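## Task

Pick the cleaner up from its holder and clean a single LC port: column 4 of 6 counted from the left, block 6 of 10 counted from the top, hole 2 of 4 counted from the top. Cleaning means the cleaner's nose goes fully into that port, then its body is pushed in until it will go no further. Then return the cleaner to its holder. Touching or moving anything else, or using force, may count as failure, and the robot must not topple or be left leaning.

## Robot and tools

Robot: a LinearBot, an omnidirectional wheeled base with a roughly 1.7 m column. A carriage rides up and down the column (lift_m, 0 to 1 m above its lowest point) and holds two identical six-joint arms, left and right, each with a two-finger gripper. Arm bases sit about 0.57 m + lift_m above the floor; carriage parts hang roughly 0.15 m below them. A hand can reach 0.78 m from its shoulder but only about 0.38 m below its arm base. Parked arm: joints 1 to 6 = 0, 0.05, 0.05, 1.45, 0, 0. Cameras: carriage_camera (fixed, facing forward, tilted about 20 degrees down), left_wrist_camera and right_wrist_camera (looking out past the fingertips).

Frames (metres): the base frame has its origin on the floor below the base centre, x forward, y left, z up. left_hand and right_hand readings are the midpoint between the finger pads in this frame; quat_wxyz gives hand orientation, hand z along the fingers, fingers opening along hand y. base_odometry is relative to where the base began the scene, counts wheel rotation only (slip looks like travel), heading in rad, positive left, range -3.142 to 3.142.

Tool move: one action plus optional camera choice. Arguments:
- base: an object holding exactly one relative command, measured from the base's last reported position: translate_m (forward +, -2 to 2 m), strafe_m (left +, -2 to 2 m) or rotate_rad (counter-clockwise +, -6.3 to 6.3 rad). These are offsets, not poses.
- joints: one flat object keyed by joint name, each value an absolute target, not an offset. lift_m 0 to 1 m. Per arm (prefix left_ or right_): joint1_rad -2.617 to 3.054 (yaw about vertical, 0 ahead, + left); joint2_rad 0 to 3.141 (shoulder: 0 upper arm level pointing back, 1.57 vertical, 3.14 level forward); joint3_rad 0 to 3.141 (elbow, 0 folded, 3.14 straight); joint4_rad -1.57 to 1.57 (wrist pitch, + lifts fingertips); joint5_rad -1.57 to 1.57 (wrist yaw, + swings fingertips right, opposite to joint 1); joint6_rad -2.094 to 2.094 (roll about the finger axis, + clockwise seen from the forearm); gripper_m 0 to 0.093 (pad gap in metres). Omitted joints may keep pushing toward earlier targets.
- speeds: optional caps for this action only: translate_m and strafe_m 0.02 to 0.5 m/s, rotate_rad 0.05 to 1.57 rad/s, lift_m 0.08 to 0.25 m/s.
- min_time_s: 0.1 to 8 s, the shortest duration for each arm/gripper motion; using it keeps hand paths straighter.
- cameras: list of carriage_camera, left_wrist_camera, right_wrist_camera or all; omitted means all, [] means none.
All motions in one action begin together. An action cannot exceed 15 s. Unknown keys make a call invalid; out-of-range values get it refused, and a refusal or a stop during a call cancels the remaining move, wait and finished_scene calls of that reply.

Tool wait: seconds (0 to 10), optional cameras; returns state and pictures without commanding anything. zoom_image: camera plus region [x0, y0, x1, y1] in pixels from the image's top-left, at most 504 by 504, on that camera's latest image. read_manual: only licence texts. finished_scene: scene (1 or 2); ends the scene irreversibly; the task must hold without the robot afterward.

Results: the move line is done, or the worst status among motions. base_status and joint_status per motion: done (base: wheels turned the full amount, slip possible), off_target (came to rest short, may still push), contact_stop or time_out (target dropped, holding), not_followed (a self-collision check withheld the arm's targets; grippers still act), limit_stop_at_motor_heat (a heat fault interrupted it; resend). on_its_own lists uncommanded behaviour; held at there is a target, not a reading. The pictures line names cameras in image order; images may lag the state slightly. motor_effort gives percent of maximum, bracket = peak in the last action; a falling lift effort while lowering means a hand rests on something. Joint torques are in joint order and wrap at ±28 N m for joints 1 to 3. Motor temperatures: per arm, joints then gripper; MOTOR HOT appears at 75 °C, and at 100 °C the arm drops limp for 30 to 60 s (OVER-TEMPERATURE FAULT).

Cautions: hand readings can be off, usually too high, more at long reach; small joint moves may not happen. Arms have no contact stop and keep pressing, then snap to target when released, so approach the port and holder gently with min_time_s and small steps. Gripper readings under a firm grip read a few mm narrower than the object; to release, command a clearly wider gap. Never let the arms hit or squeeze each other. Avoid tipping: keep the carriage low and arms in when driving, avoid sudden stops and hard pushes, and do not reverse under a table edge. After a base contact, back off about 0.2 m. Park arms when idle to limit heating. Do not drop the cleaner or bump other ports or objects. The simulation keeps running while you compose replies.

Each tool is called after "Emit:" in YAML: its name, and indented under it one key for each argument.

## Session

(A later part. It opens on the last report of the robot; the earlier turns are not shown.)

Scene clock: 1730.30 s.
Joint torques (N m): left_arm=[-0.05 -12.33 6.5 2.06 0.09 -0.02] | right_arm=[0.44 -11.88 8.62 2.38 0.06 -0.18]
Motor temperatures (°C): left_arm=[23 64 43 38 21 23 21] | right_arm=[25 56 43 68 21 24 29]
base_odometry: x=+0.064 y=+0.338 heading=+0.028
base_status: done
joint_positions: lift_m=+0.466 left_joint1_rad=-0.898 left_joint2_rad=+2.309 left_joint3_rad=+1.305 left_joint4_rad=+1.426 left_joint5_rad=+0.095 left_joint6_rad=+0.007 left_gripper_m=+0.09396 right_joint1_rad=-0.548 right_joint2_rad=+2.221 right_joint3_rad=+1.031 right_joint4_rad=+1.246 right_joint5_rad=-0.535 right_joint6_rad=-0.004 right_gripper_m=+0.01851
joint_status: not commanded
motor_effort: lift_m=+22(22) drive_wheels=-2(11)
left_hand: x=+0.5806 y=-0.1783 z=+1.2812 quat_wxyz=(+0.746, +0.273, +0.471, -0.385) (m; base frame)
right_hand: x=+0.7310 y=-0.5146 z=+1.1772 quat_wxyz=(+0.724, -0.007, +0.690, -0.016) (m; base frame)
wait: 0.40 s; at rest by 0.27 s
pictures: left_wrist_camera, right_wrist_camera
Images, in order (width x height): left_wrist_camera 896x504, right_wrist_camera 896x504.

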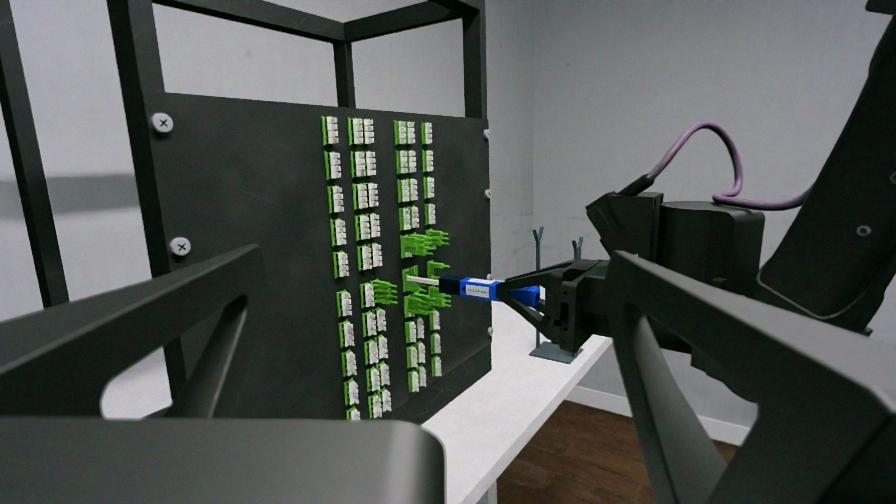

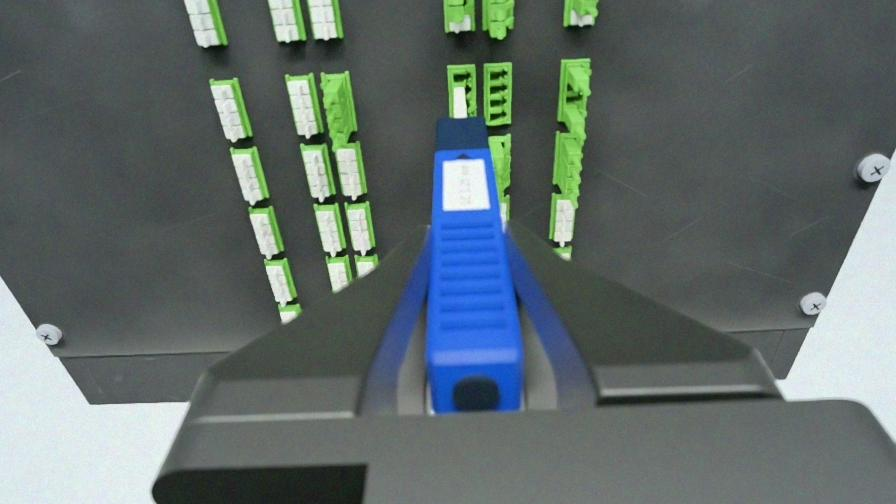

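Emit:
move:
  base: {"translate_m": 0.003}
  speeds: {"translate_m": 0.02}
  cameras: []

Emit:
wait:
  seconds: 0.4
  cameras: ["right_wrist_camera", "left_wrist_camera"]

Emit:
zoom_image:
  camera: "right_wrist_camera"
  region: [430, 55, 500, 155]

Scene clock: 1734.70 s.
Joint torques (N m): left_arm=[-0.17 -12.26 6.57 2.06 0.08 -0.03] | right_arm=[0.44 -11.88 8.62 2.38 0.01 -0.18]
Motor temperatures (°C): left_arm=[23 64 43 38 21 23 21] | right_arm=[25 56 43 68 21 24 29]
move: done
base_odometry: x=+0.067 y=+0.339 heading=+0.029
base_status: done
joint_positions: lift_m=+0.466 left_joint1_rad=-0.898 left_joint2_rad=+2.309 left_joint3_rad=+1.305 left_joint4_rad=+1.426 left_joint5_rad=+0.095 left_joint6_rad=+0.007 left_gripper_m=+0.09396 right_joint1_rad=-0.548 right_joint2_rad=+2.221 right_joint3_rad=+1.031 right_joint4_rad=+1.246 right_joint5_rad=-0.534 right_joint6_rad=-0.004 right_gripper_m=+0.01851
joint_status: not commanded
motor_effort: lift_m=+22(23) drive_wheels=-2(9)
left_hand: x=+0.5806 y=-0.1783 z=+1.2812 quat_wxyz=(+0.746, +0.273, +0.471, -0.385) (m; base frame)
right_hand: x=+0.7310 y=-0.5147 z=+1.1773 quat_wxyz=(+0.724, -0.007, +0.690, -0.017) (m; base frame)
pictures: none
No camera images: "cameras" was empty.

Scene clock: 1735.10 s.
Joint torques (N m): left_arm=[-0.14 -12.15 6.48 2.06 0.08 -0.07] | right_arm=[0.4 -11.88 8.61 2.38 0.05 -0.18]
Motor temperatures (°C): left_arm=[23 64 43 38 21 23 21] | right_arm=[25 56 43 68 21 24 29]
base_odometry: x=+0.067 y=+0.339 heading=+0.029
base_status: done
joint_positions: lift_m=+0.466 left_joint1_rad=-0.898 left_joint2_rad=+2.309 left_joint3_rad=+1.305 left_joint4_rad=+1.426 left_joint5_rad=+0.095 left_joint6_rad=+0.007 left_gripper_m=+0.09396 right_joint1_rad=-0.548 right_joint2_rad=+2.221 right_joint3_rad=+1.031 right_joint4_rad=+1.246 right_joint5_rad=-0.534 right_joint6_rad=-0.004 right_gripper_m=+0.01851
joint_status: not commanded
motor_effort: lift_m=+22(23) drive_wheels=+2(9)
left_hand: x=+0.5806 y=-0.1783 z=+1.2812 quat_wxyz=(+0.746, +0.273, +0.471, -0.385) (m; base frame)
right_hand: x=+0.7310 y=-0.5147 z=+1.1773 quat_wxyz=(+0.724, -0.007, +0.690, -0.017) (m; base frame)
wait: 0.40 s; at rest by 0.27 s
pictures: left_wrist_camera, right_wrist_camera
Images, in order (width x height): left_wrist_camera 896x504, right_wrist_camera 896x504.

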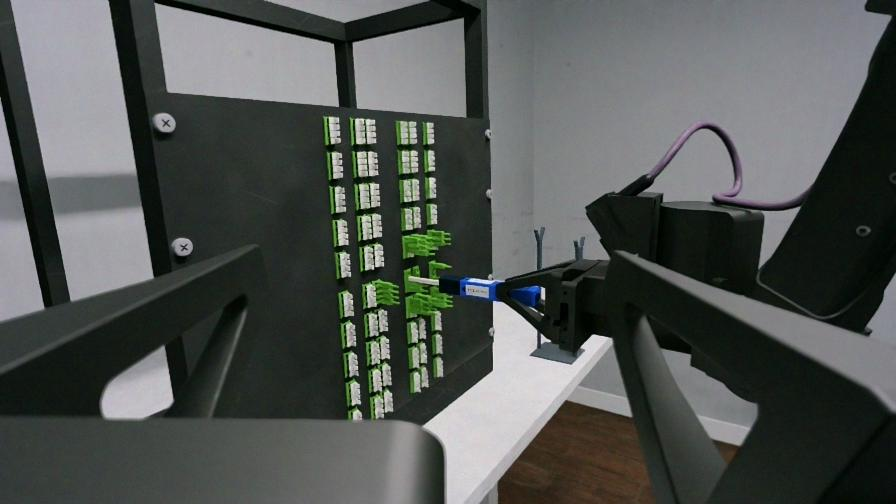

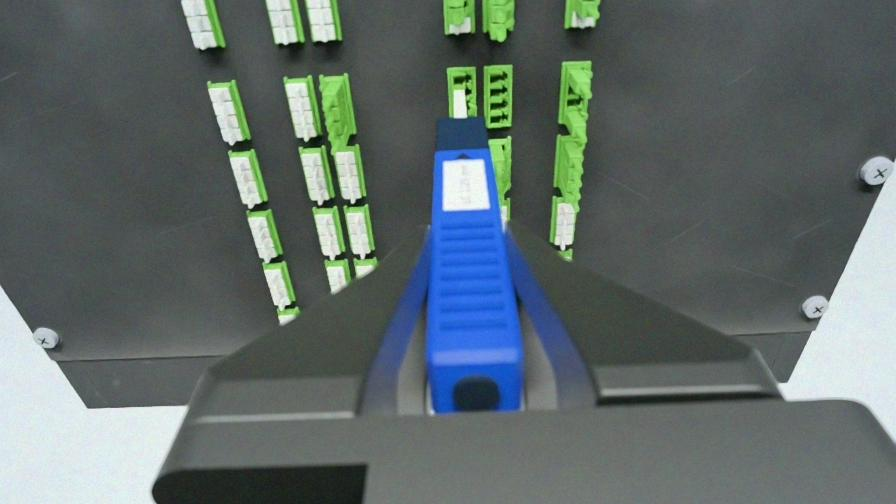

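Scaled by 5.040 from the camera's 896x504 image, which has a finer 1280x720 frame.

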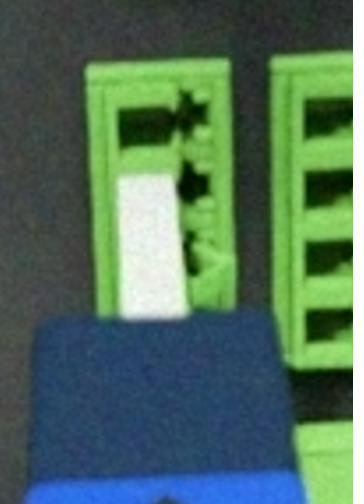

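Emit:
move:
  base: {"translate_m": 0.003}
  speeds: {"translate_m": 0.02}
  cameras: []

Emit:
wait:
  seconds: 0.4
  cameras: ["right_wrist_camera", "left_wrist_camera"]

Emit:
zoom_image:
  camera: "right_wrist_camera"
  region: [430, 55, 500, 155]

Scene clock: 1740.50 s.
Joint torques (N m): left_arm=[-0.16 -12.31 6.45 2.05 0.09 -0.05] | right_arm=[0.4 -11.89 8.46 2.37 0.07 -0.18]
Motor temperatures (°C): left_arm=[23 64 43 38 21 23 21] | right_arm=[25 57 43 68 21 24 29]
move: done
base_odometry: x=+0.070 y=+0.339 heading=+0.029
base_status: done
joint_positions: lift_m=+0.466 left_joint1_rad=-0.898 left_joint2_rad=+2.309 left_joint3_rad=+1.305 left_joint4_rad=+1.426 left_joint5_rad=+0.095 left_joint6_rad=+0.007 left_gripper_m=+0.09396 right_joint1_rad=-0.548 right_joint2_rad=+2.221 right_joint3_rad=+1.031 right_joint4_rad=+1.247 right_joint5_rad=-0.537 right_joint6_rad=-0.004 right_gripper_m=+0.01851
joint_status: not commanded
motor_effort: lift_m=+22(22) drive_wheels=+3(8)
left_hand: x=+0.5806 y=-0.1783 z=+1.2812 quat_wxyz=(+0.746, +0.273, +0.471, -0.385) (m; base frame)
right_hand: x=+0.7309 y=-0.5145 z=+1.1773 quat_wxyz=(+0.724, -0.008, +0.690, -0.016) (m; base frame)
pictures: none
No camera images: "cameras" was empty.

Scene clock: 1740.90 s.
Joint torques (N m): left_arm=[-0.05 -12.12 6.39 2.06 0.07 -0.04] | right_arm=[0.49 -11.9 8.61 2.38 0.09 -0.18]
Motor temperatures (°C): left_arm=[23 64 43 38 21 23 21] | right_arm=[25 57 43 68 21 24 29]
base_odometry: x=+0.070 y=+0.339 heading=+0.029
base_status: done
joint_positions: lift_m=+0.466 left_joint1_rad=-0.898 left_joint2_rad=+2.309 left_joint3_rad=+1.305 left_joint4_rad=+1.426 left_joint5_rad=+0.095 left_joint6_rad=+0.007 left_gripper_m=+0.09396 right_joint1_rad=-0.548 right_joint2_rad=+2.221 right_joint3_rad=+1.031 right_joint4_rad=+1.247 right_joint5_rad=-0.537 right_joint6_rad=-0.004 right_gripper_m=+0.01851
joint_status: not commanded
motor_effort: lift_m=+22(22) drive_wheels=+3(8)
left_hand: x=+0.5806 y=-0.1783 z=+1.2812 quat_wxyz=(+0.746, +0.273, +0.471, -0.385) (m; base frame)
right_hand: x=+0.7309 y=-0.5145 z=+1.1773 quat_wxyz=(+0.724, -0.008, +0.690, -0.016) (m; base frame)
wait: 0.40 s; at rest by 0.27 s
pictures: left_wrist_camera, right_wrist_camera
Images, in order (width x height): left_wrist_camera 896x504, right_wrist_camera 896x504.

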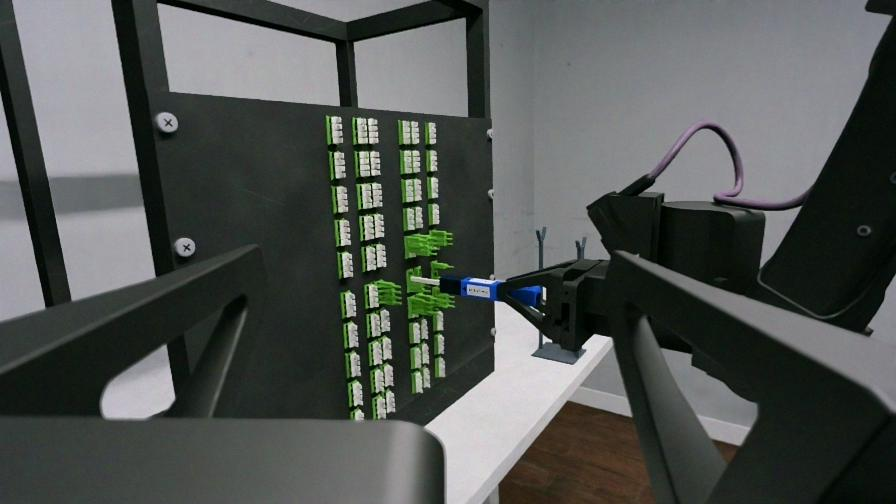

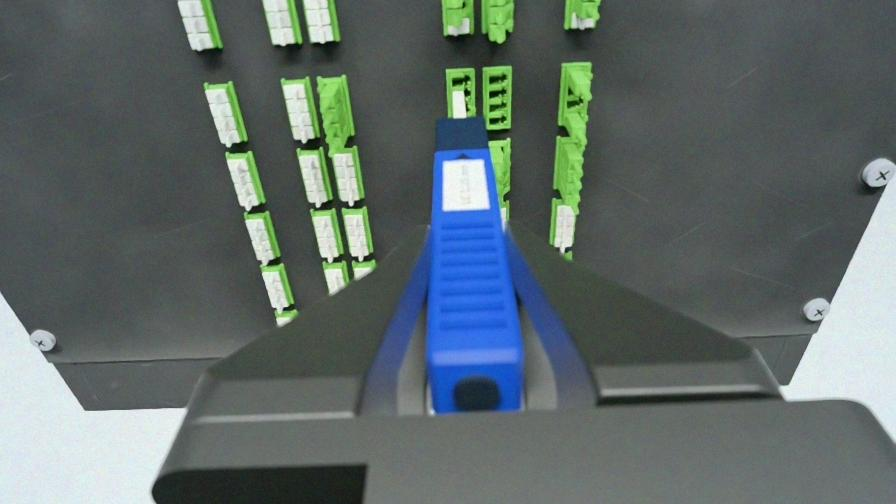

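Scaled by 5.040 from the camera's 896x504 image, which has a finer 1280x720 frame.

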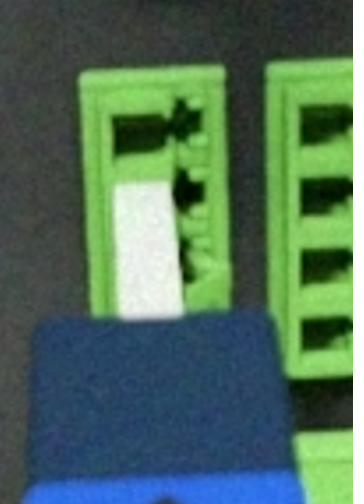

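Emit:
move:
  base: {"translate_m": 0.003}
  speeds: {"translate_m": 0.02}
  cameras: []

Emit:
wait:
  seconds: 0.4
  cameras: ["right_wrist_camera", "left_wrist_camera"]

Emit:
zoom_image:
  camera: "right_wrist_camera"
  region: [430, 55, 500, 155]

Scene clock: 1747.10 s.
Joint torques (N m): left_arm=[-0.09 -12.12 6.5 2.07 0.1 -0.04] | right_arm=[0.61 -11.78 8.51 2.38 0.1 -0.19]
Motor temperatures (°C): left_arm=[23 64 43 38 21 23 21] | right_arm=[25 57 43 68 21 24 29]
move: done
base_odometry: x=+0.073 y=+0.339 heading=+0.029
base_status: done
joint_positions: lift_m=+0.466 left_joint1_rad=-0.898 left_joint2_rad=+2.309 left_joint3_rad=+1.305 left_joint4_rad=+1.426 left_joint5_rad=+0.096 left_joint6_rad=+0.007 left_gripper_m=+0.09396 right_joint1_rad=-0.549 right_joint2_rad=+2.221 right_joint3_rad=+1.031 right_joint4_rad=+1.247 right_joint5_rad=-0.538 right_joint6_rad=-0.004 right_gripper_m=+0.01851
joint_status: not commanded
motor_effort: lift_m=+22(23) drive_wheels=+3(12)
left_hand: x=+0.5806 y=-0.1783 z=+1.2812 quat_wxyz=(+0.745, +0.274, +0.471, -0.385) (m; base frame)
right_hand: x=+0.7306 y=-0.5148 z=+1.1774 quat_wxyz=(+0.724, -0.008, +0.690, -0.016) (m; base frame)
pictures: none
No camera images: "cameras" was empty.

Scene clock: 1747.50 s.
Joint torques (N m): left_arm=[-0.16 -12.12 6.49 2.07 0.07 -0.07] | right_arm=[0.61 -11.86 8.62 2.36 0.14 -0.18]
Motor temperatures (°C): left_arm=[23 64 43 38 21 23 21] | right_arm=[25 57 43 68 21 24 29]
base_odometry: x=+0.073 y=+0.339 heading=+0.029
base_status: done
joint_positions: lift_m=+0.466 left_joint1_rad=-0.898 left_joint2_rad=+2.309 left_joint3_rad=+1.305 left_joint4_rad=+1.426 left_joint5_rad=+0.096 left_joint6_rad=+0.007 left_gripper_m=+0.09396 right_joint1_rad=-0.549 right_joint2_rad=+2.221 right_joint3_rad=+1.031 right_joint4_rad=+1.247 right_joint5_rad=-0.538 right_joint6_rad=-0.004 right_gripper_m=+0.01851
joint_status: not commanded
motor_effort: lift_m=+22(23) drive_wheels=+3(12)
left_hand: x=+0.5806 y=-0.1783 z=+1.2812 quat_wxyz=(+0.745, +0.274, +0.471, -0.385) (m; base frame)
right_hand: x=+0.7306 y=-0.5148 z=+1.1774 quat_wxyz=(+0.724, -0.008, +0.690, -0.016) (m; base frame)
wait: 0.40 s; at rest by 0.27 s
pictures: left_wrist_camera, right_wrist_camera
Images, in order (width x height): left_wrist_camera 896x504, right_wrist_camera 896x504.

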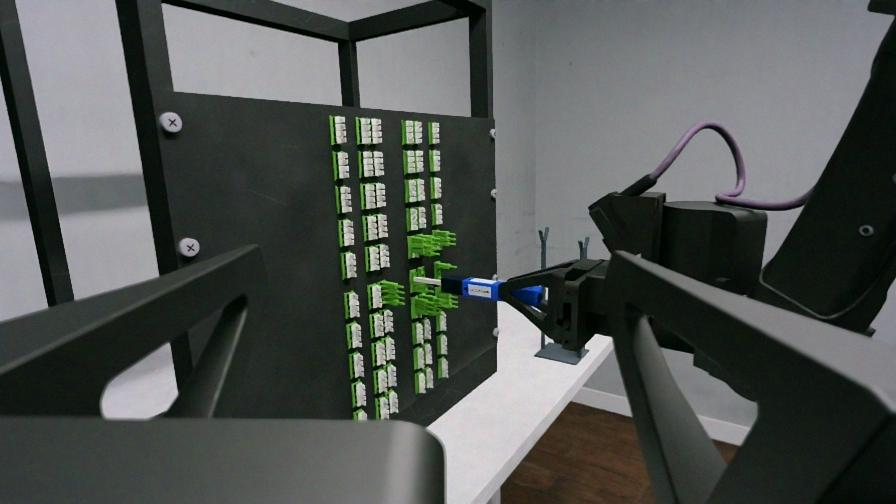

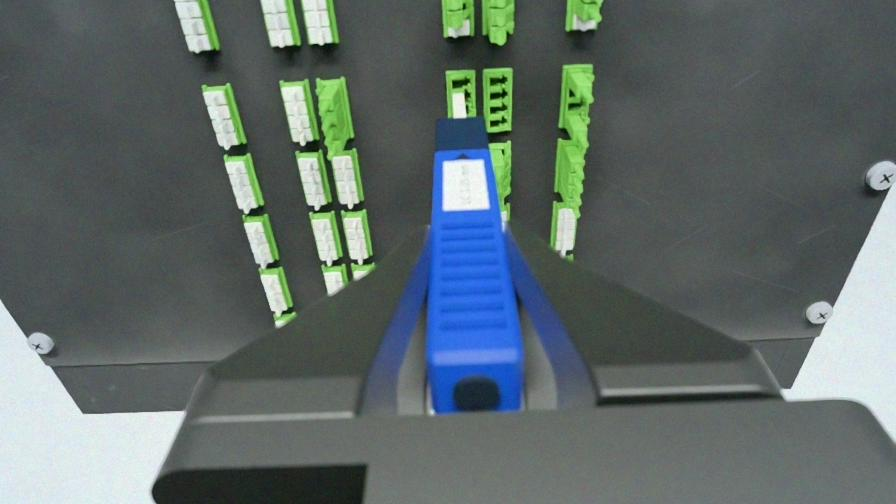

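Scaled by 5.040 from the camera's 896x504 image, which has a finer 1280x720 frame.

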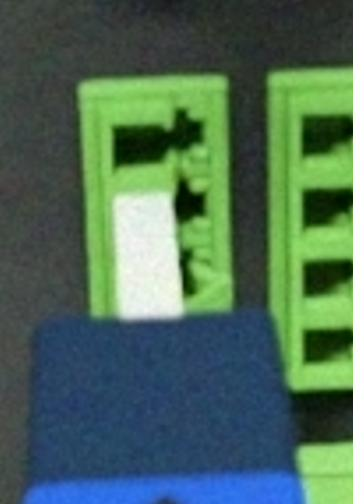

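Emit:
move:
  base: {"translate_m": 0.003}
  speeds: {"translate_m": 0.02}
  cameras: []

Emit:
wait:
  seconds: 0.4
  cameras: ["right_wrist_camera"]

Emit:
zoom_image:
  camera: "right_wrist_camera"
  region: [430, 55, 500, 155]

Scene clock: 1751.83 s.
Joint torques (N m): left_arm=[-0.02 -12.19 6.5 2.08 0.08 -0.05] | right_arm=[0.76 -12.08 8.75 2.32 0.11 -0.18]
Motor temperatures (°C): left_arm=[23 64 43 38 21 23 21] | right_arm=[25 57 43 68 21 24 29]
move: done
base_odometry: x=+0.076 y=+0.339 heading=+0.029
base_status: done
joint_positions: lift_m=+0.466 left_joint1_rad=-0.898 left_joint2_rad=+2.309 left_joint3_rad=+1.305 left_joint4_rad=+1.426 left_joint5_rad=+0.096 left_joint6_rad=+0.007 left_gripper_m=+0.09396 right_joint1_rad=-0.551 right_joint2_rad=+2.221 right_joint3_rad=+1.031 right_joint4_rad=+1.248 right_joint5_rad=-0.539 right_joint6_rad=-0.004 right_gripper_m=+0.01851
joint_status: not commanded
motor_effort: lift_m=+22(23) drive_wheels=+3(11)
left_hand: x=+0.5806 y=-0.1783 z=+1.2812 quat_wxyz=(+0.745, +0.274, +0.471, -0.385) (m; base frame)
right_hand: x=+0.7303 y=-0.5154 z=+1.1775 quat_wxyz=(+0.724, -0.008, +0.690, -0.016) (m; base frame)
pictures: none
No camera images: "cameras" was empty.

Scene clock: 1752.23 s.
Joint torques (N m): left_arm=[-0.09 -12.23 6.48 2.06 0.09 -0.02] | right_arm=[0.72 -11.84 8.57 2.36 0.09 -0.18]
Motor temperatures (°C): left_arm=[23 64 43 38 21 23 21] | right_arm=[25 57 43 68 21 24 29]
base_odometry: x=+0.076 y=+0.339 heading=+0.029
base_status: done
joint_positions: lift_m=+0.466 left_joint1_rad=-0.898 left_joint2_rad=+2.309 left_joint3_rad=+1.305 left_joint4_rad=+1.426 left_joint5_rad=+0.096 left_joint6_rad=+0.007 left_gripper_m=+0.09396 right_joint1_rad=-0.551 right_joint2_rad=+2.221 right_joint3_rad=+1.031 right_joint4_rad=+1.248 right_joint5_rad=-0.540 right_joint6_rad=-0.004 right_gripper_m=+0.01851
joint_status: not commanded
motor_effort: lift_m=+22(23) drive_wheels=+3(11)
left_hand: x=+0.5806 y=-0.1783 z=+1.2812 quat_wxyz=(+0.745, +0.274, +0.471, -0.385) (m; base frame)
right_hand: x=+0.7303 y=-0.5153 z=+1.1775 quat_wxyz=(+0.724, -0.008, +0.690, -0.016) (m; base frame)
wait: 0.40 s; at rest by 0.27 s
pictures: right_wrist_camera
Images, in order (width x height): right_wrist_camera 896x504.

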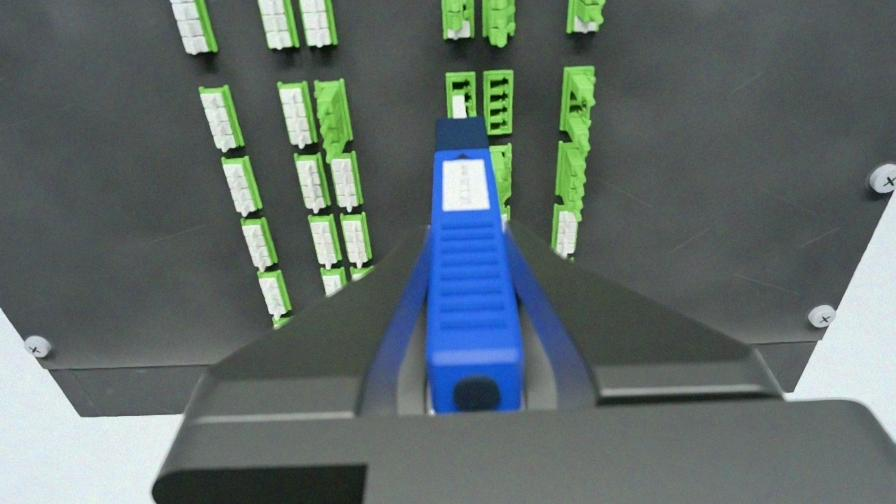

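Scaled by 5.040 from the camera's 896x504 image, which has a finer 1280x720 frame.

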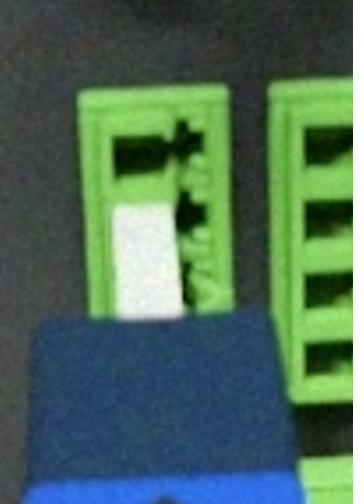

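Emit:
move:
  base: {"translate_m": 0.002}
  speeds: {"translate_m": 0.02}
  cameras: []

Emit:
wait:
  seconds: 0.4
  cameras: ["right_wrist_camera"]

Emit:
zoom_image:
  camera: "right_wrist_camera"
  region: [430, 55, 500, 155]

Scene clock: 1757.70 s.
Joint torques (N m): left_arm=[-0.25 -12.25 6.57 2.09 0.09 -0.04] | right_arm=[1.18 -11.86 8.49 2.36 0.19 -0.18]
Motor temperatures (°C): left_arm=[23 64 43 38 21 23 21] | right_arm=[25 57 43 69 21 24 29]
move: done
base_odometry: x=+0.078 y=+0.339 heading=+0.029
base_status: done
joint_positions: lift_m=+0.466 left_joint1_rad=-0.898 left_joint2_rad=+2.309 left_joint3_rad=+1.305 left_joint4_rad=+1.426 left_joint5_rad=+0.096 left_joint6_rad=+0.007 left_gripper_m=+0.09396 right_joint1_rad=-0.555 right_joint2_rad=+2.221 right_joint3_rad=+1.031 right_joint4_rad=+1.248 right_joint5_rad=-0.548 right_joint6_rad=-0.004 right_gripper_m=+0.01851
joint_status: not commanded
motor_effort: lift_m=+22(23) drive_wheels=+3(10)
left_hand: x=+0.5807 y=-0.1782 z=+1.2812 quat_wxyz=(+0.746, +0.274, +0.471, -0.385) (m; base frame)
right_hand: x=+0.7293 y=-0.5163 z=+1.1776 quat_wxyz=(+0.724, -0.009, +0.689, -0.015) (m; base frame)
pictures: none
No camera images: "cameras" was empty.

Scene clock: 1758.10 s.
Joint torques (N m): left_arm=[-0.06 -12.21 6.6 2.06 0.1 -0.06] | right_arm=[1.18 -11.85 8.58 2.36 0.21 -0.18]
Motor temperatures (°C): left_arm=[23 64 43 38 21 23 21] | right_arm=[25 57 43 69 21 24 29]
base_odometry: x=+0.078 y=+0.339 heading=+0.029
base_status: done
joint_positions: lift_m=+0.466 left_joint1_rad=-0.898 left_joint2_rad=+2.309 left_joint3_rad=+1.305 left_joint4_rad=+1.426 left_joint5_rad=+0.096 left_joint6_rad=+0.007 left_gripper_m=+0.09396 right_joint1_rad=-0.555 right_joint2_rad=+2.221 right_joint3_rad=+1.031 right_joint4_rad=+1.248 right_joint5_rad=-0.548 right_joint6_rad=-0.004 right_gripper_m=+0.01851
joint_status: not commanded
motor_effort: lift_m=+22(23) drive_wheels=+3(10)
left_hand: x=+0.5807 y=-0.1782 z=+1.2812 quat_wxyz=(+0.746, +0.274, +0.471, -0.385) (m; base frame)
right_hand: x=+0.7293 y=-0.5163 z=+1.1776 quat_wxyz=(+0.724, -0.009, +0.689, -0.015) (m; base frame)
wait: 0.40 s; at rest by 0.27 s
pictures: right_wrist_camera
Images, in order (width x height): right_wrist_camera 896x504.

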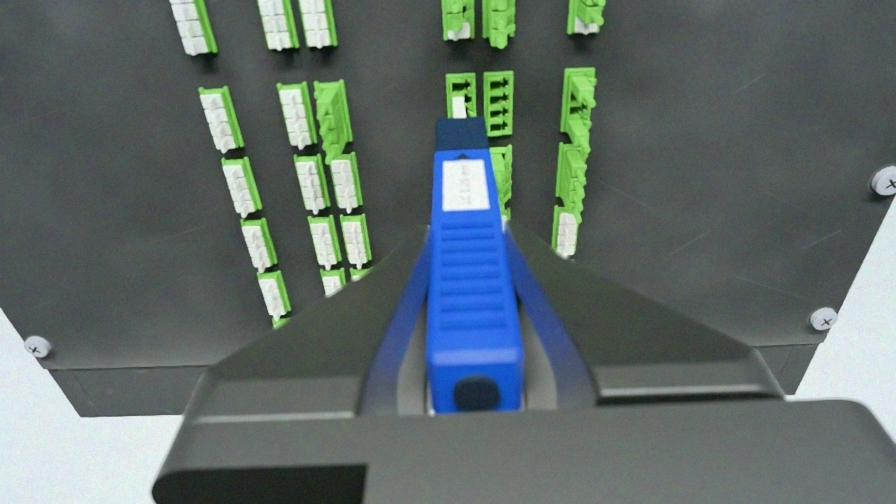

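Scaled by 5.040 from the camera's 896x504 image, which has a finer 1280x720 frame.

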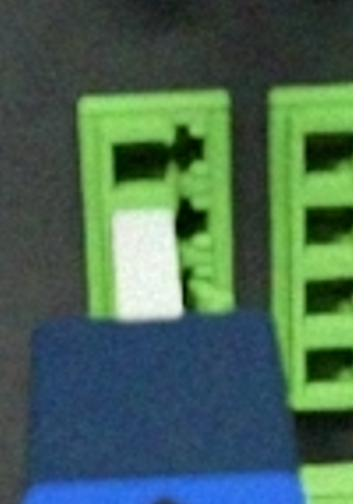

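Emit:
move:
  base: {"translate_m": 0.0018}
  speeds: {"translate_m": 0.02}
  cameras: []

Emit:
wait:
  seconds: 0.4
  cameras: ["right_wrist_camera"]

Emit:
zoom_image:
  camera: "right_wrist_camera"
  region: [430, 55, 500, 155]

Scene clock: 1765.23 s.
Joint torques (N m): left_arm=[-0.18 -12.25 6.48 2.06 0.07 -0.03] | right_arm=[1.74 -11.85 8.61 2.34 0.33 -0.18]
Motor temperatures (°C): left_arm=[23 64 43 38 21 23 21] | right_arm=[25 57 43 69 21 24 29]
move: done
base_odometry: x=+0.080 y=+0.340 heading=+0.030
base_status: done
joint_positions: lift_m=+0.466 left_joint1_rad=-0.898 left_joint2_rad=+2.309 left_joint3_rad=+1.305 left_joint4_rad=+1.426 left_joint5_rad=+0.096 left_joint6_rad=+0.007 left_gripper_m=+0.09396 right_joint1_rad=-0.561 right_joint2_rad=+2.221 right_joint3_rad=+1.031 right_joint4_rad=+1.249 right_joint5_rad=-0.558 right_joint6_rad=-0.004 right_gripper_m=+0.01851
joint_status: not commanded
motor_effort: lift_m=+23(23) drive_wheels=+3(8)
left_hand: x=+0.5807 y=-0.1782 z=+1.2812 quat_wxyz=(+0.746, +0.274, +0.471, -0.385) (m; base frame)
right_hand: x=+0.7282 y=-0.5172 z=+1.1777 quat_wxyz=(+0.724, -0.011, +0.689, -0.013) (m; base frame)
pictures: none
No camera images: "cameras" was empty.

Scene clock: 1765.63 s.
Joint torques (N m): left_arm=[-0.16 -12.07 6.45 2.1 0.09 -0.04] | right_arm=[1.83 -11.85 8.53 2.34 0.34 -0.18]
Motor temperatures (°C): left_arm=[23 64 43 38 21 23 21] | right_arm=[25 57 43 69 21 24 29]
base_odometry: x=+0.080 y=+0.340 heading=+0.030
base_status: done
joint_positions: lift_m=+0.466 left_joint1_rad=-0.898 left_joint2_rad=+2.309 left_joint3_rad=+1.305 left_joint4_rad=+1.426 left_joint5_rad=+0.096 left_joint6_rad=+0.007 left_gripper_m=+0.09396 right_joint1_rad=-0.561 right_joint2_rad=+2.221 right_joint3_rad=+1.031 right_joint4_rad=+1.249 right_joint5_rad=-0.558 right_joint6_rad=-0.004 right_gripper_m=+0.01851
joint_status: not commanded
motor_effort: lift_m=+22(23) drive_wheels=+3(8)
left_hand: x=+0.5807 y=-0.1782 z=+1.2812 quat_wxyz=(+0.746, +0.274, +0.471, -0.385) (m; base frame)
right_hand: x=+0.7282 y=-0.5172 z=+1.1777 quat_wxyz=(+0.724, -0.011, +0.689, -0.013) (m; base frame)
wait: 0.40 s; at rest by 0.27 s
pictures: right_wrist_camera
Images, in order (width x height): right_wrist_camera 896x504.

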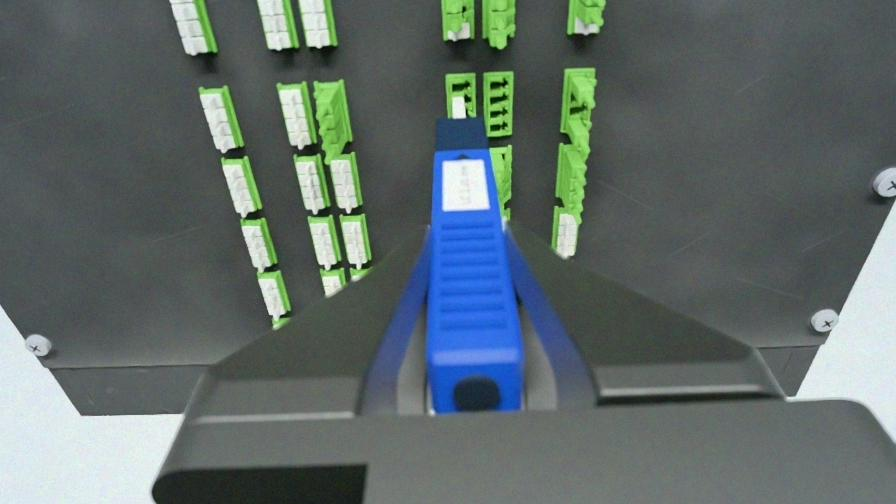

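Scaled by 5.040 from the camera's 896x504 image, which has a finer 1280x720 frame.

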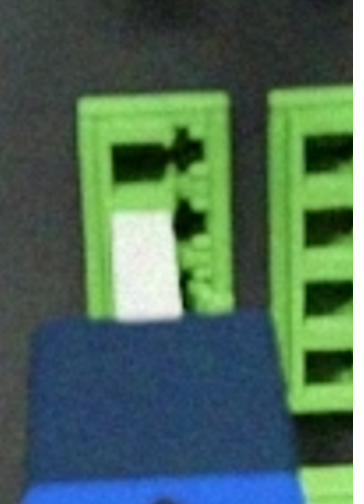

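Emit:
move:
  base: {"translate_m": -0.004}
  joints: {"right_joint1_rad": -0.541, "right_joint5_rad": -0.5215}
  min_time_s: 0.8
  speeds: {"translate_m": 0.02}
  cameras: []

Emit:
wait:
  seconds: 0.4
  cameras: ["right_wrist_camera"]

Emit:
zoom_image:
  camera: "right_wrist_camera"
  region: [430, 55, 500, 155]

Scene clock: 1775.17 s.
Joint torques (N m): left_arm=[-0.01 -12.16 6.35 2.05 0.1 -0.03] | right_arm=[2.29 -11.85 8.61 2.33 0.48 -0.18]
Motor temperatures (°C): left_arm=[23 64 43 38 21 23 21] | right_arm=[25 57 43 69 21 24 29]
move: off_target
base_odometry: x=+0.076 y=+0.339 heading=+0.030
base_status: done
joint_positions: lift_m=+0.466 left_joint1_rad=-0.899 left_joint2_rad=+2.309 left_joint3_rad=+1.305 left_joint4_rad=+1.426 left_joint5_rad=+0.096 left_joint6_rad=+0.007 left_gripper_m=+0.09396 right_joint1_rad=-0.560 right_joint2_rad=+2.221 right_joint3_rad=+1.031 right_joint4_rad=+1.248 right_joint5_rad=-0.558 right_joint6_rad=-0.004 right_gripper_m=+0.01851
joint_status: right_joint5_rad off_target (ended at -0.558, target -0.521); the others done
motor_effort: lift_m=+22(23) drive_wheels=+1(5)
left_hand: x=+0.5800 y=-0.1787 z=+1.2812 quat_wxyz=(+0.745, +0.274, +0.470, -0.385) (m; base frame)
right_hand: x=+0.7283 y=-0.5171 z=+1.1776 quat_wxyz=(+0.724, -0.011, +0.689, -0.013) (m; base frame)
pictures: none
No camera images: "cameras" was empty.

Scene clock: 1775.57 s.
Joint torques (N m): left_arm=[0.05 -12.18 6.5 2.06 0.08 -0.04] | right_arm=[2.3 -11.88 8.59 2.34 0.46 -0.18]
Motor temperatures (°C): left_arm=[23 64 43 38 21 23 21] | right_arm=[25 57 43 69 21 24 29]
base_odometry: x=+0.076 y=+0.339 heading=+0.030
base_status: done
joint_positions: lift_m=+0.466 left_joint1_rad=-0.899 left_joint2_rad=+2.309 left_joint3_rad=+1.305 left_joint4_rad=+1.426 left_joint5_rad=+0.096 left_joint6_rad=+0.007 left_gripper_m=+0.09396 right_joint1_rad=-0.560 right_joint2_rad=+2.221 right_joint3_rad=+1.031 right_joint4_rad=+1.248 right_joint5_rad=-0.558 right_joint6_rad=-0.004 right_gripper_m=+0.01851
joint_status: right_joint5_rad off_target (ended at -0.558, target -0.521); the others done
motor_effort: lift_m=+22(23) drive_wheels=+1(5)
left_hand: x=+0.5800 y=-0.1787 z=+1.2812 quat_wxyz=(+0.745, +0.274, +0.470, -0.385) (m; base frame)
right_hand: x=+0.7283 y=-0.5171 z=+1.1776 quat_wxyz=(+0.724, -0.011, +0.689, -0.013) (m; base frame)
wait: 0.40 s; at rest by 0.27 s
pictures: right_wrist_camera
Images, in order (width x height): right_wrist_camera 896x504.

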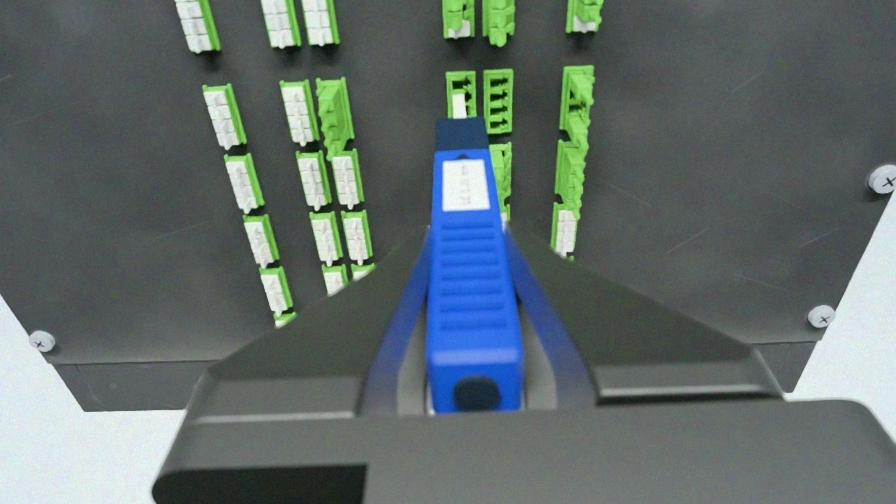

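Scaled by 5.040 from the camera's 896x504 image, which has a finer 1280x720 frame.

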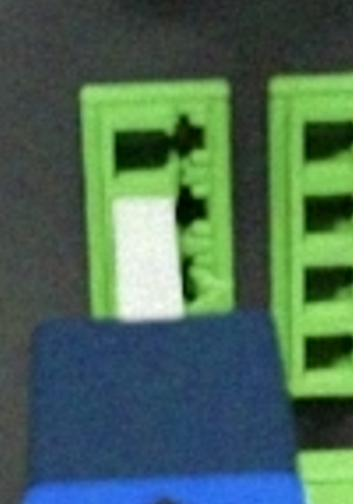

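Emit:
move:
  base: {"translate_m": -0.004}
  joints: {"right_joint1_rad": -0.547, "right_joint5_rad": -0.53}
  min_time_s: 0.8
  speeds: {"translate_m": 0.02}
  cameras: []

Emit:
wait:
  seconds: 0.4
  cameras: ["right_wrist_camera"]

Emit:
zoom_image:
  camera: "right_wrist_camera"
  region: [430, 55, 500, 155]

Scene clock: 1782.60 s.
Joint torques (N m): left_arm=[0.03 -12.26 6.45 2.05 0.06 -0.05] | right_arm=[1.5 -11.88 8.62 2.3 0.3 -0.18]
Motor temperatures (°C): left_arm=[23 64 43 38 21 23 21] | right_arm=[25 57 43 70 21 24 29]
move: done
base_odometry: x=+0.072 y=+0.339 heading=+0.030
base_status: done
joint_positions: lift_m=+0.466 left_joint1_rad=-0.900 left_joint2_rad=+2.309 left_joint3_rad=+1.305 left_joint4_rad=+1.426 left_joint5_rad=+0.096 left_joint6_rad=+0.007 left_gripper_m=+0.09396 right_joint1_rad=-0.558 right_joint2_rad=+2.221 right_joint3_rad=+1.031 right_joint4_rad=+1.248 right_joint5_rad=-0.554 right_joint6_rad=-0.004 right_gripper_m=+0.01851
joint_status: all done
motor_effort: lift_m=+22(23) drive_wheels=+1(8)
left_hand: x=+0.5797 y=-0.1789 z=+1.2812 quat_wxyz=(+0.745, +0.274, +0.470, -0.385) (m; base frame)
right_hand: x=+0.7287 y=-0.5167 z=+1.1776 quat_wxyz=(+0.724, -0.011, +0.689, -0.014) (m; base frame)
pictures: none
No camera images: "cameras" was empty.

Scene clock: 1783.00 s.
Joint torques (N m): left_arm=[0.1 -12.27 6.56 2.07 0.07 -0.04] | right_arm=[1.48 -11.89 8.59 2.35 0.33 -0.18]
Motor temperatures (°C): left_arm=[23 64 43 38 21 23 21] | right_arm=[25 57 43 70 21 24 29]
base_odometry: x=+0.072 y=+0.339 heading=+0.030
base_status: done
joint_positions: lift_m=+0.466 left_joint1_rad=-0.900 left_joint2_rad=+2.309 left_joint3_rad=+1.305 left_joint4_rad=+1.426 left_joint5_rad=+0.096 left_joint6_rad=+0.007 left_gripper_m=+0.09396 right_joint1_rad=-0.558 right_joint2_rad=+2.221 right_joint3_rad=+1.031 right_joint4_rad=+1.248 right_joint5_rad=-0.554 right_joint6_rad=-0.004 right_gripper_m=+0.01851
joint_status: all done
motor_effort: lift_m=+22(23) drive_wheels=+2(8)
left_hand: x=+0.5797 y=-0.1789 z=+1.2812 quat_wxyz=(+0.745, +0.274, +0.470, -0.385) (m; base frame)
right_hand: x=+0.7287 y=-0.5167 z=+1.1776 quat_wxyz=(+0.724, -0.011, +0.689, -0.014) (m; base frame)
wait: 0.40 s; at rest by 0.27 s
pictures: right_wrist_camera
Images, in order (width x height): right_wrist_camera 896x504.

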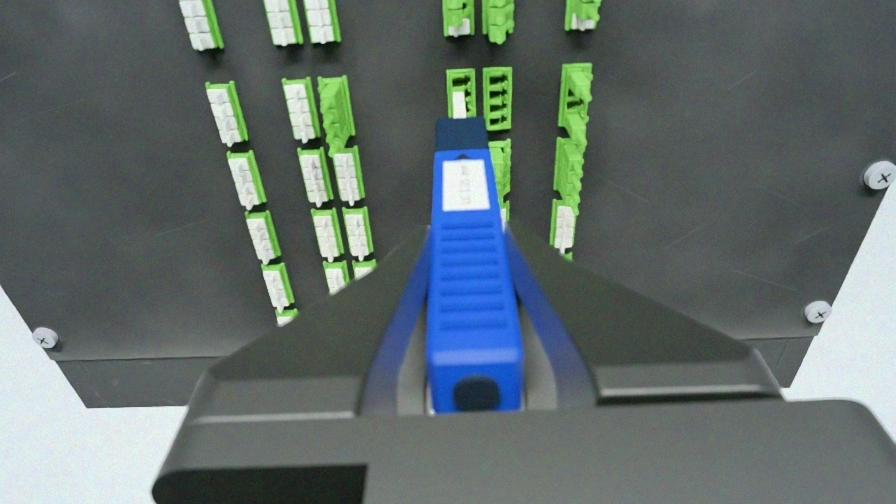

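Scaled by 5.040 from the camera's 896x504 image, which has a finer 1280x720 frame.

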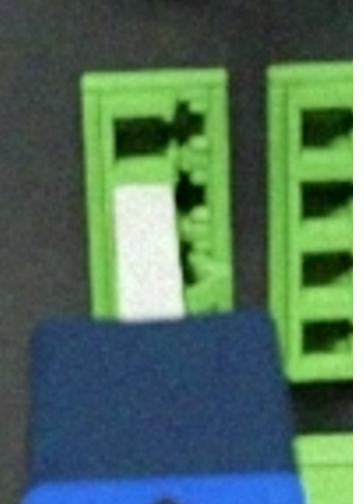

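Emit:
move:
  base: {"translate_m": -0.006}
  speeds: {"translate_m": 0.02}
  cameras: []

Emit:
wait:
  seconds: 0.4
  cameras: ["right_wrist_camera"]

Emit:
zoom_image:
  camera: "right_wrist_camera"
  region: [430, 45, 500, 145]

Scene clock: 1787.03 s.
Joint torques (N m): left_arm=[-0.02 -12.3 6.53 2.02 0.07 -0.04] | right_arm=[1.05 -11.92 8.61 2.37 0.12 -0.18]
Motor temperatures (°C): left_arm=[23 64 43 38 21 23 21] | right_arm=[25 57 43 70 21 24 29]
move: done
base_odometry: x=+0.066 y=+0.339 heading=+0.029
base_status: done
joint_positions: lift_m=+0.466 left_joint1_rad=-0.899 left_joint2_rad=+2.309 left_joint3_rad=+1.305 left_joint4_rad=+1.426 left_joint5_rad=+0.096 left_joint6_rad=+0.007 left_gripper_m=+0.09396 right_joint1_rad=-0.553 right_joint2_rad=+2.221 right_joint3_rad=+1.031 right_joint4_rad=+1.247 right_joint5_rad=-0.537 right_joint6_rad=-0.004 right_gripper_m=+0.01851
joint_status: not commanded
motor_effort: lift_m=+23(23) drive_wheels=-2(7)
left_hand: x=+0.5799 y=-0.1788 z=+1.2812 quat_wxyz=(+0.745, +0.274, +0.470, -0.385) (m; base frame)
right_hand: x=+0.7299 y=-0.5167 z=+1.1774 quat_wxyz=(+0.724, -0.006, +0.690, -0.017) (m; base frame)
pictures: none
No camera images: "cameras" was empty.

Scene clock: 1787.43 s.
Joint torques (N m): left_arm=[-0.01 -12.19 6.5 2.05 0.06 -0.03] | right_arm=[0.92 -11.86 8.61 2.37 0.14 -0.18]
Motor temperatures (°C): left_arm=[23 64 43 38 21 23 21] | right_arm=[25 57 43 70 21 24 29]
base_odometry: x=+0.066 y=+0.339 heading=+0.029
base_status: done
joint_positions: lift_m=+0.466 left_joint1_rad=-0.899 left_joint2_rad=+2.309 left_joint3_rad=+1.305 left_joint4_rad=+1.426 left_joint5_rad=+0.096 left_joint6_rad=+0.007 left_gripper_m=+0.09396 right_joint1_rad=-0.553 right_joint2_rad=+2.221 right_joint3_rad=+1.031 right_joint4_rad=+1.247 right_joint5_rad=-0.537 right_joint6_rad=-0.004 right_gripper_m=+0.01851
joint_status: not commanded
motor_effort: lift_m=+22(23) drive_wheels=+2(7)
left_hand: x=+0.5799 y=-0.1788 z=+1.2812 quat_wxyz=(+0.745, +0.274, +0.470, -0.385) (m; base frame)
right_hand: x=+0.7299 y=-0.5167 z=+1.1774 quat_wxyz=(+0.724, -0.006, +0.690, -0.017) (m; base frame)
wait: 0.40 s; at rest by 0.27 s
pictures: right_wrist_camera
Images, in order (width x height): right_wrist_camera 896x504.

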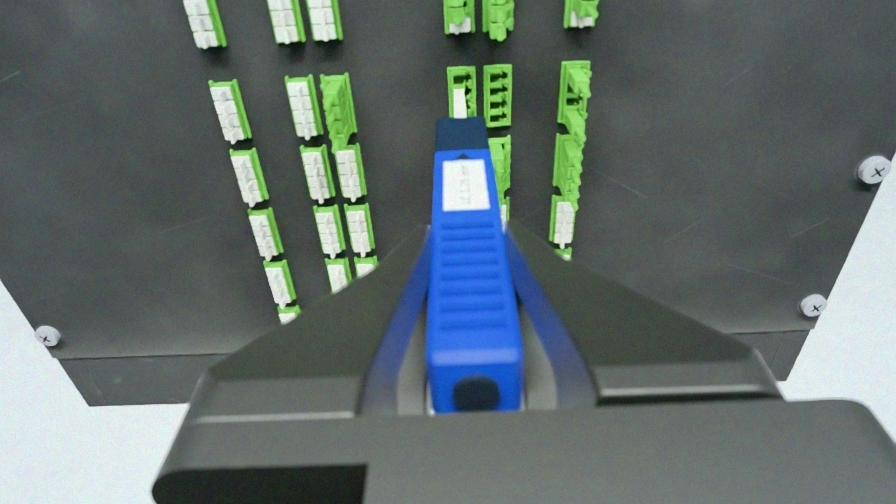

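Scaled by 5.040 from the camera's 896x504 image, which has a finer 1280x720 frame.

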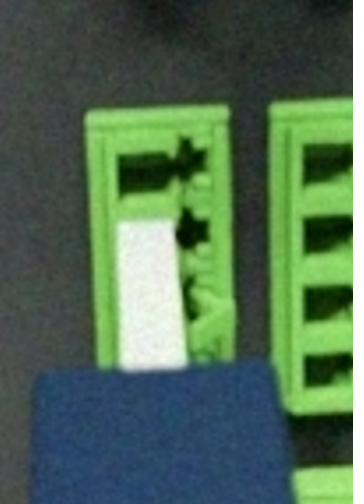

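Emit:
move:
  base: {"translate_m": -0.006}
  speeds: {"translate_m": 0.02}
  cameras: []

Emit:
wait:
  seconds: 0.4
  cameras: ["right_wrist_camera"]

Emit:
zoom_image:
  camera: "right_wrist_camera"
  region: [430, 45, 500, 145]

Scene clock: 1792.47 s.
Joint torques (N m): left_arm=[0.02 -12.21 6.48 2.08 0.07 -0.02] | right_arm=[0.95 -11.82 8.65 2.36 0.13 -0.18]
Motor temperatures (°C): left_arm=[23 64 43 38 21 23 21] | right_arm=[25 57 43 70 21 24 29]
move: done
base_odometry: x=+0.060 y=+0.339 heading=+0.029
base_status: done
joint_positions: lift_m=+0.466 left_joint1_rad=-0.900 left_joint2_rad=+2.309 left_joint3_rad=+1.305 left_joint4_rad=+1.426 left_joint5_rad=+0.096 left_joint6_rad=+0.007 left_gripper_m=+0.09396 right_joint1_rad=-0.552 right_joint2_rad=+2.221 right_joint3_rad=+1.031 right_joint4_rad=+1.247 right_joint5_rad=-0.537 right_joint6_rad=-0.004 right_gripper_m=+0.01851
joint_status: not commanded
motor_effort: lift_m=+22(23) drive_wheels=+4(9)
left_hand: x=+0.5797 y=-0.1789 z=+1.2812 quat_wxyz=(+0.745, +0.274, +0.470, -0.385) (m; base frame)
right_hand: x=+0.7301 y=-0.5163 z=+1.1774 quat_wxyz=(+0.724, -0.007, +0.690, -0.017) (m; base frame)
pictures: none
No camera images: "cameras" was empty.

Scene clock: 1792.87 s.
Joint torques (N m): left_arm=[0.06 -12.19 6.6 2.06 0.06 -0.05] | right_arm=[0.83 -11.86 8.61 2.37 0.13 -0.18]
Motor temperatures (°C): left_arm=[23 64 43 38 21 23 21] | right_arm=[25 57 43 70 21 24 29]
base_odometry: x=+0.060 y=+0.339 heading=+0.029
base_status: done
joint_positions: lift_m=+0.466 left_joint1_rad=-0.900 left_joint2_rad=+2.309 left_joint3_rad=+1.305 left_joint4_rad=+1.426 left_joint5_rad=+0.096 left_joint6_rad=+0.007 left_gripper_m=+0.09396 right_joint1_rad=-0.552 right_joint2_rad=+2.221 right_joint3_rad=+1.031 right_joint4_rad=+1.247 right_joint5_rad=-0.537 right_joint6_rad=-0.004 right_gripper_m=+0.01851
joint_status: not commanded
motor_effort: lift_m=+22(23) drive_wheels=-3(9)
left_hand: x=+0.5797 y=-0.1789 z=+1.2812 quat_wxyz=(+0.745, +0.274, +0.470, -0.385) (m; base frame)
right_hand: x=+0.7301 y=-0.5163 z=+1.1774 quat_wxyz=(+0.724, -0.007, +0.690, -0.017) (m; base frame)
wait: 0.40 s; at rest by 0.27 s
pictures: right_wrist_camera
Images, in order (width x height): right_wrist_camera 896x504.

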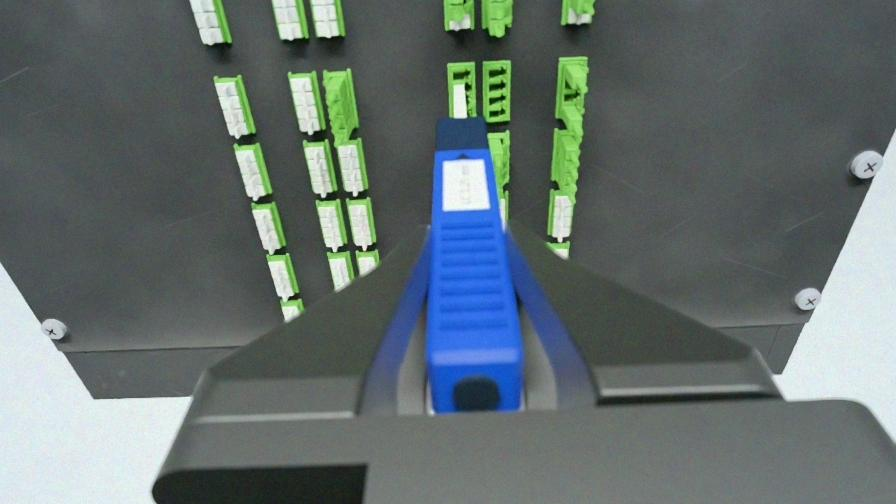

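Scaled by 5.040 from the camera's 896x504 image, which has a finer 1280x720 frame.

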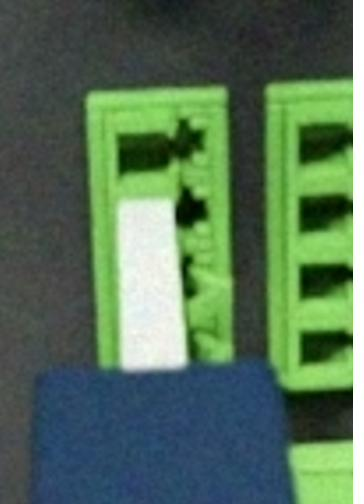

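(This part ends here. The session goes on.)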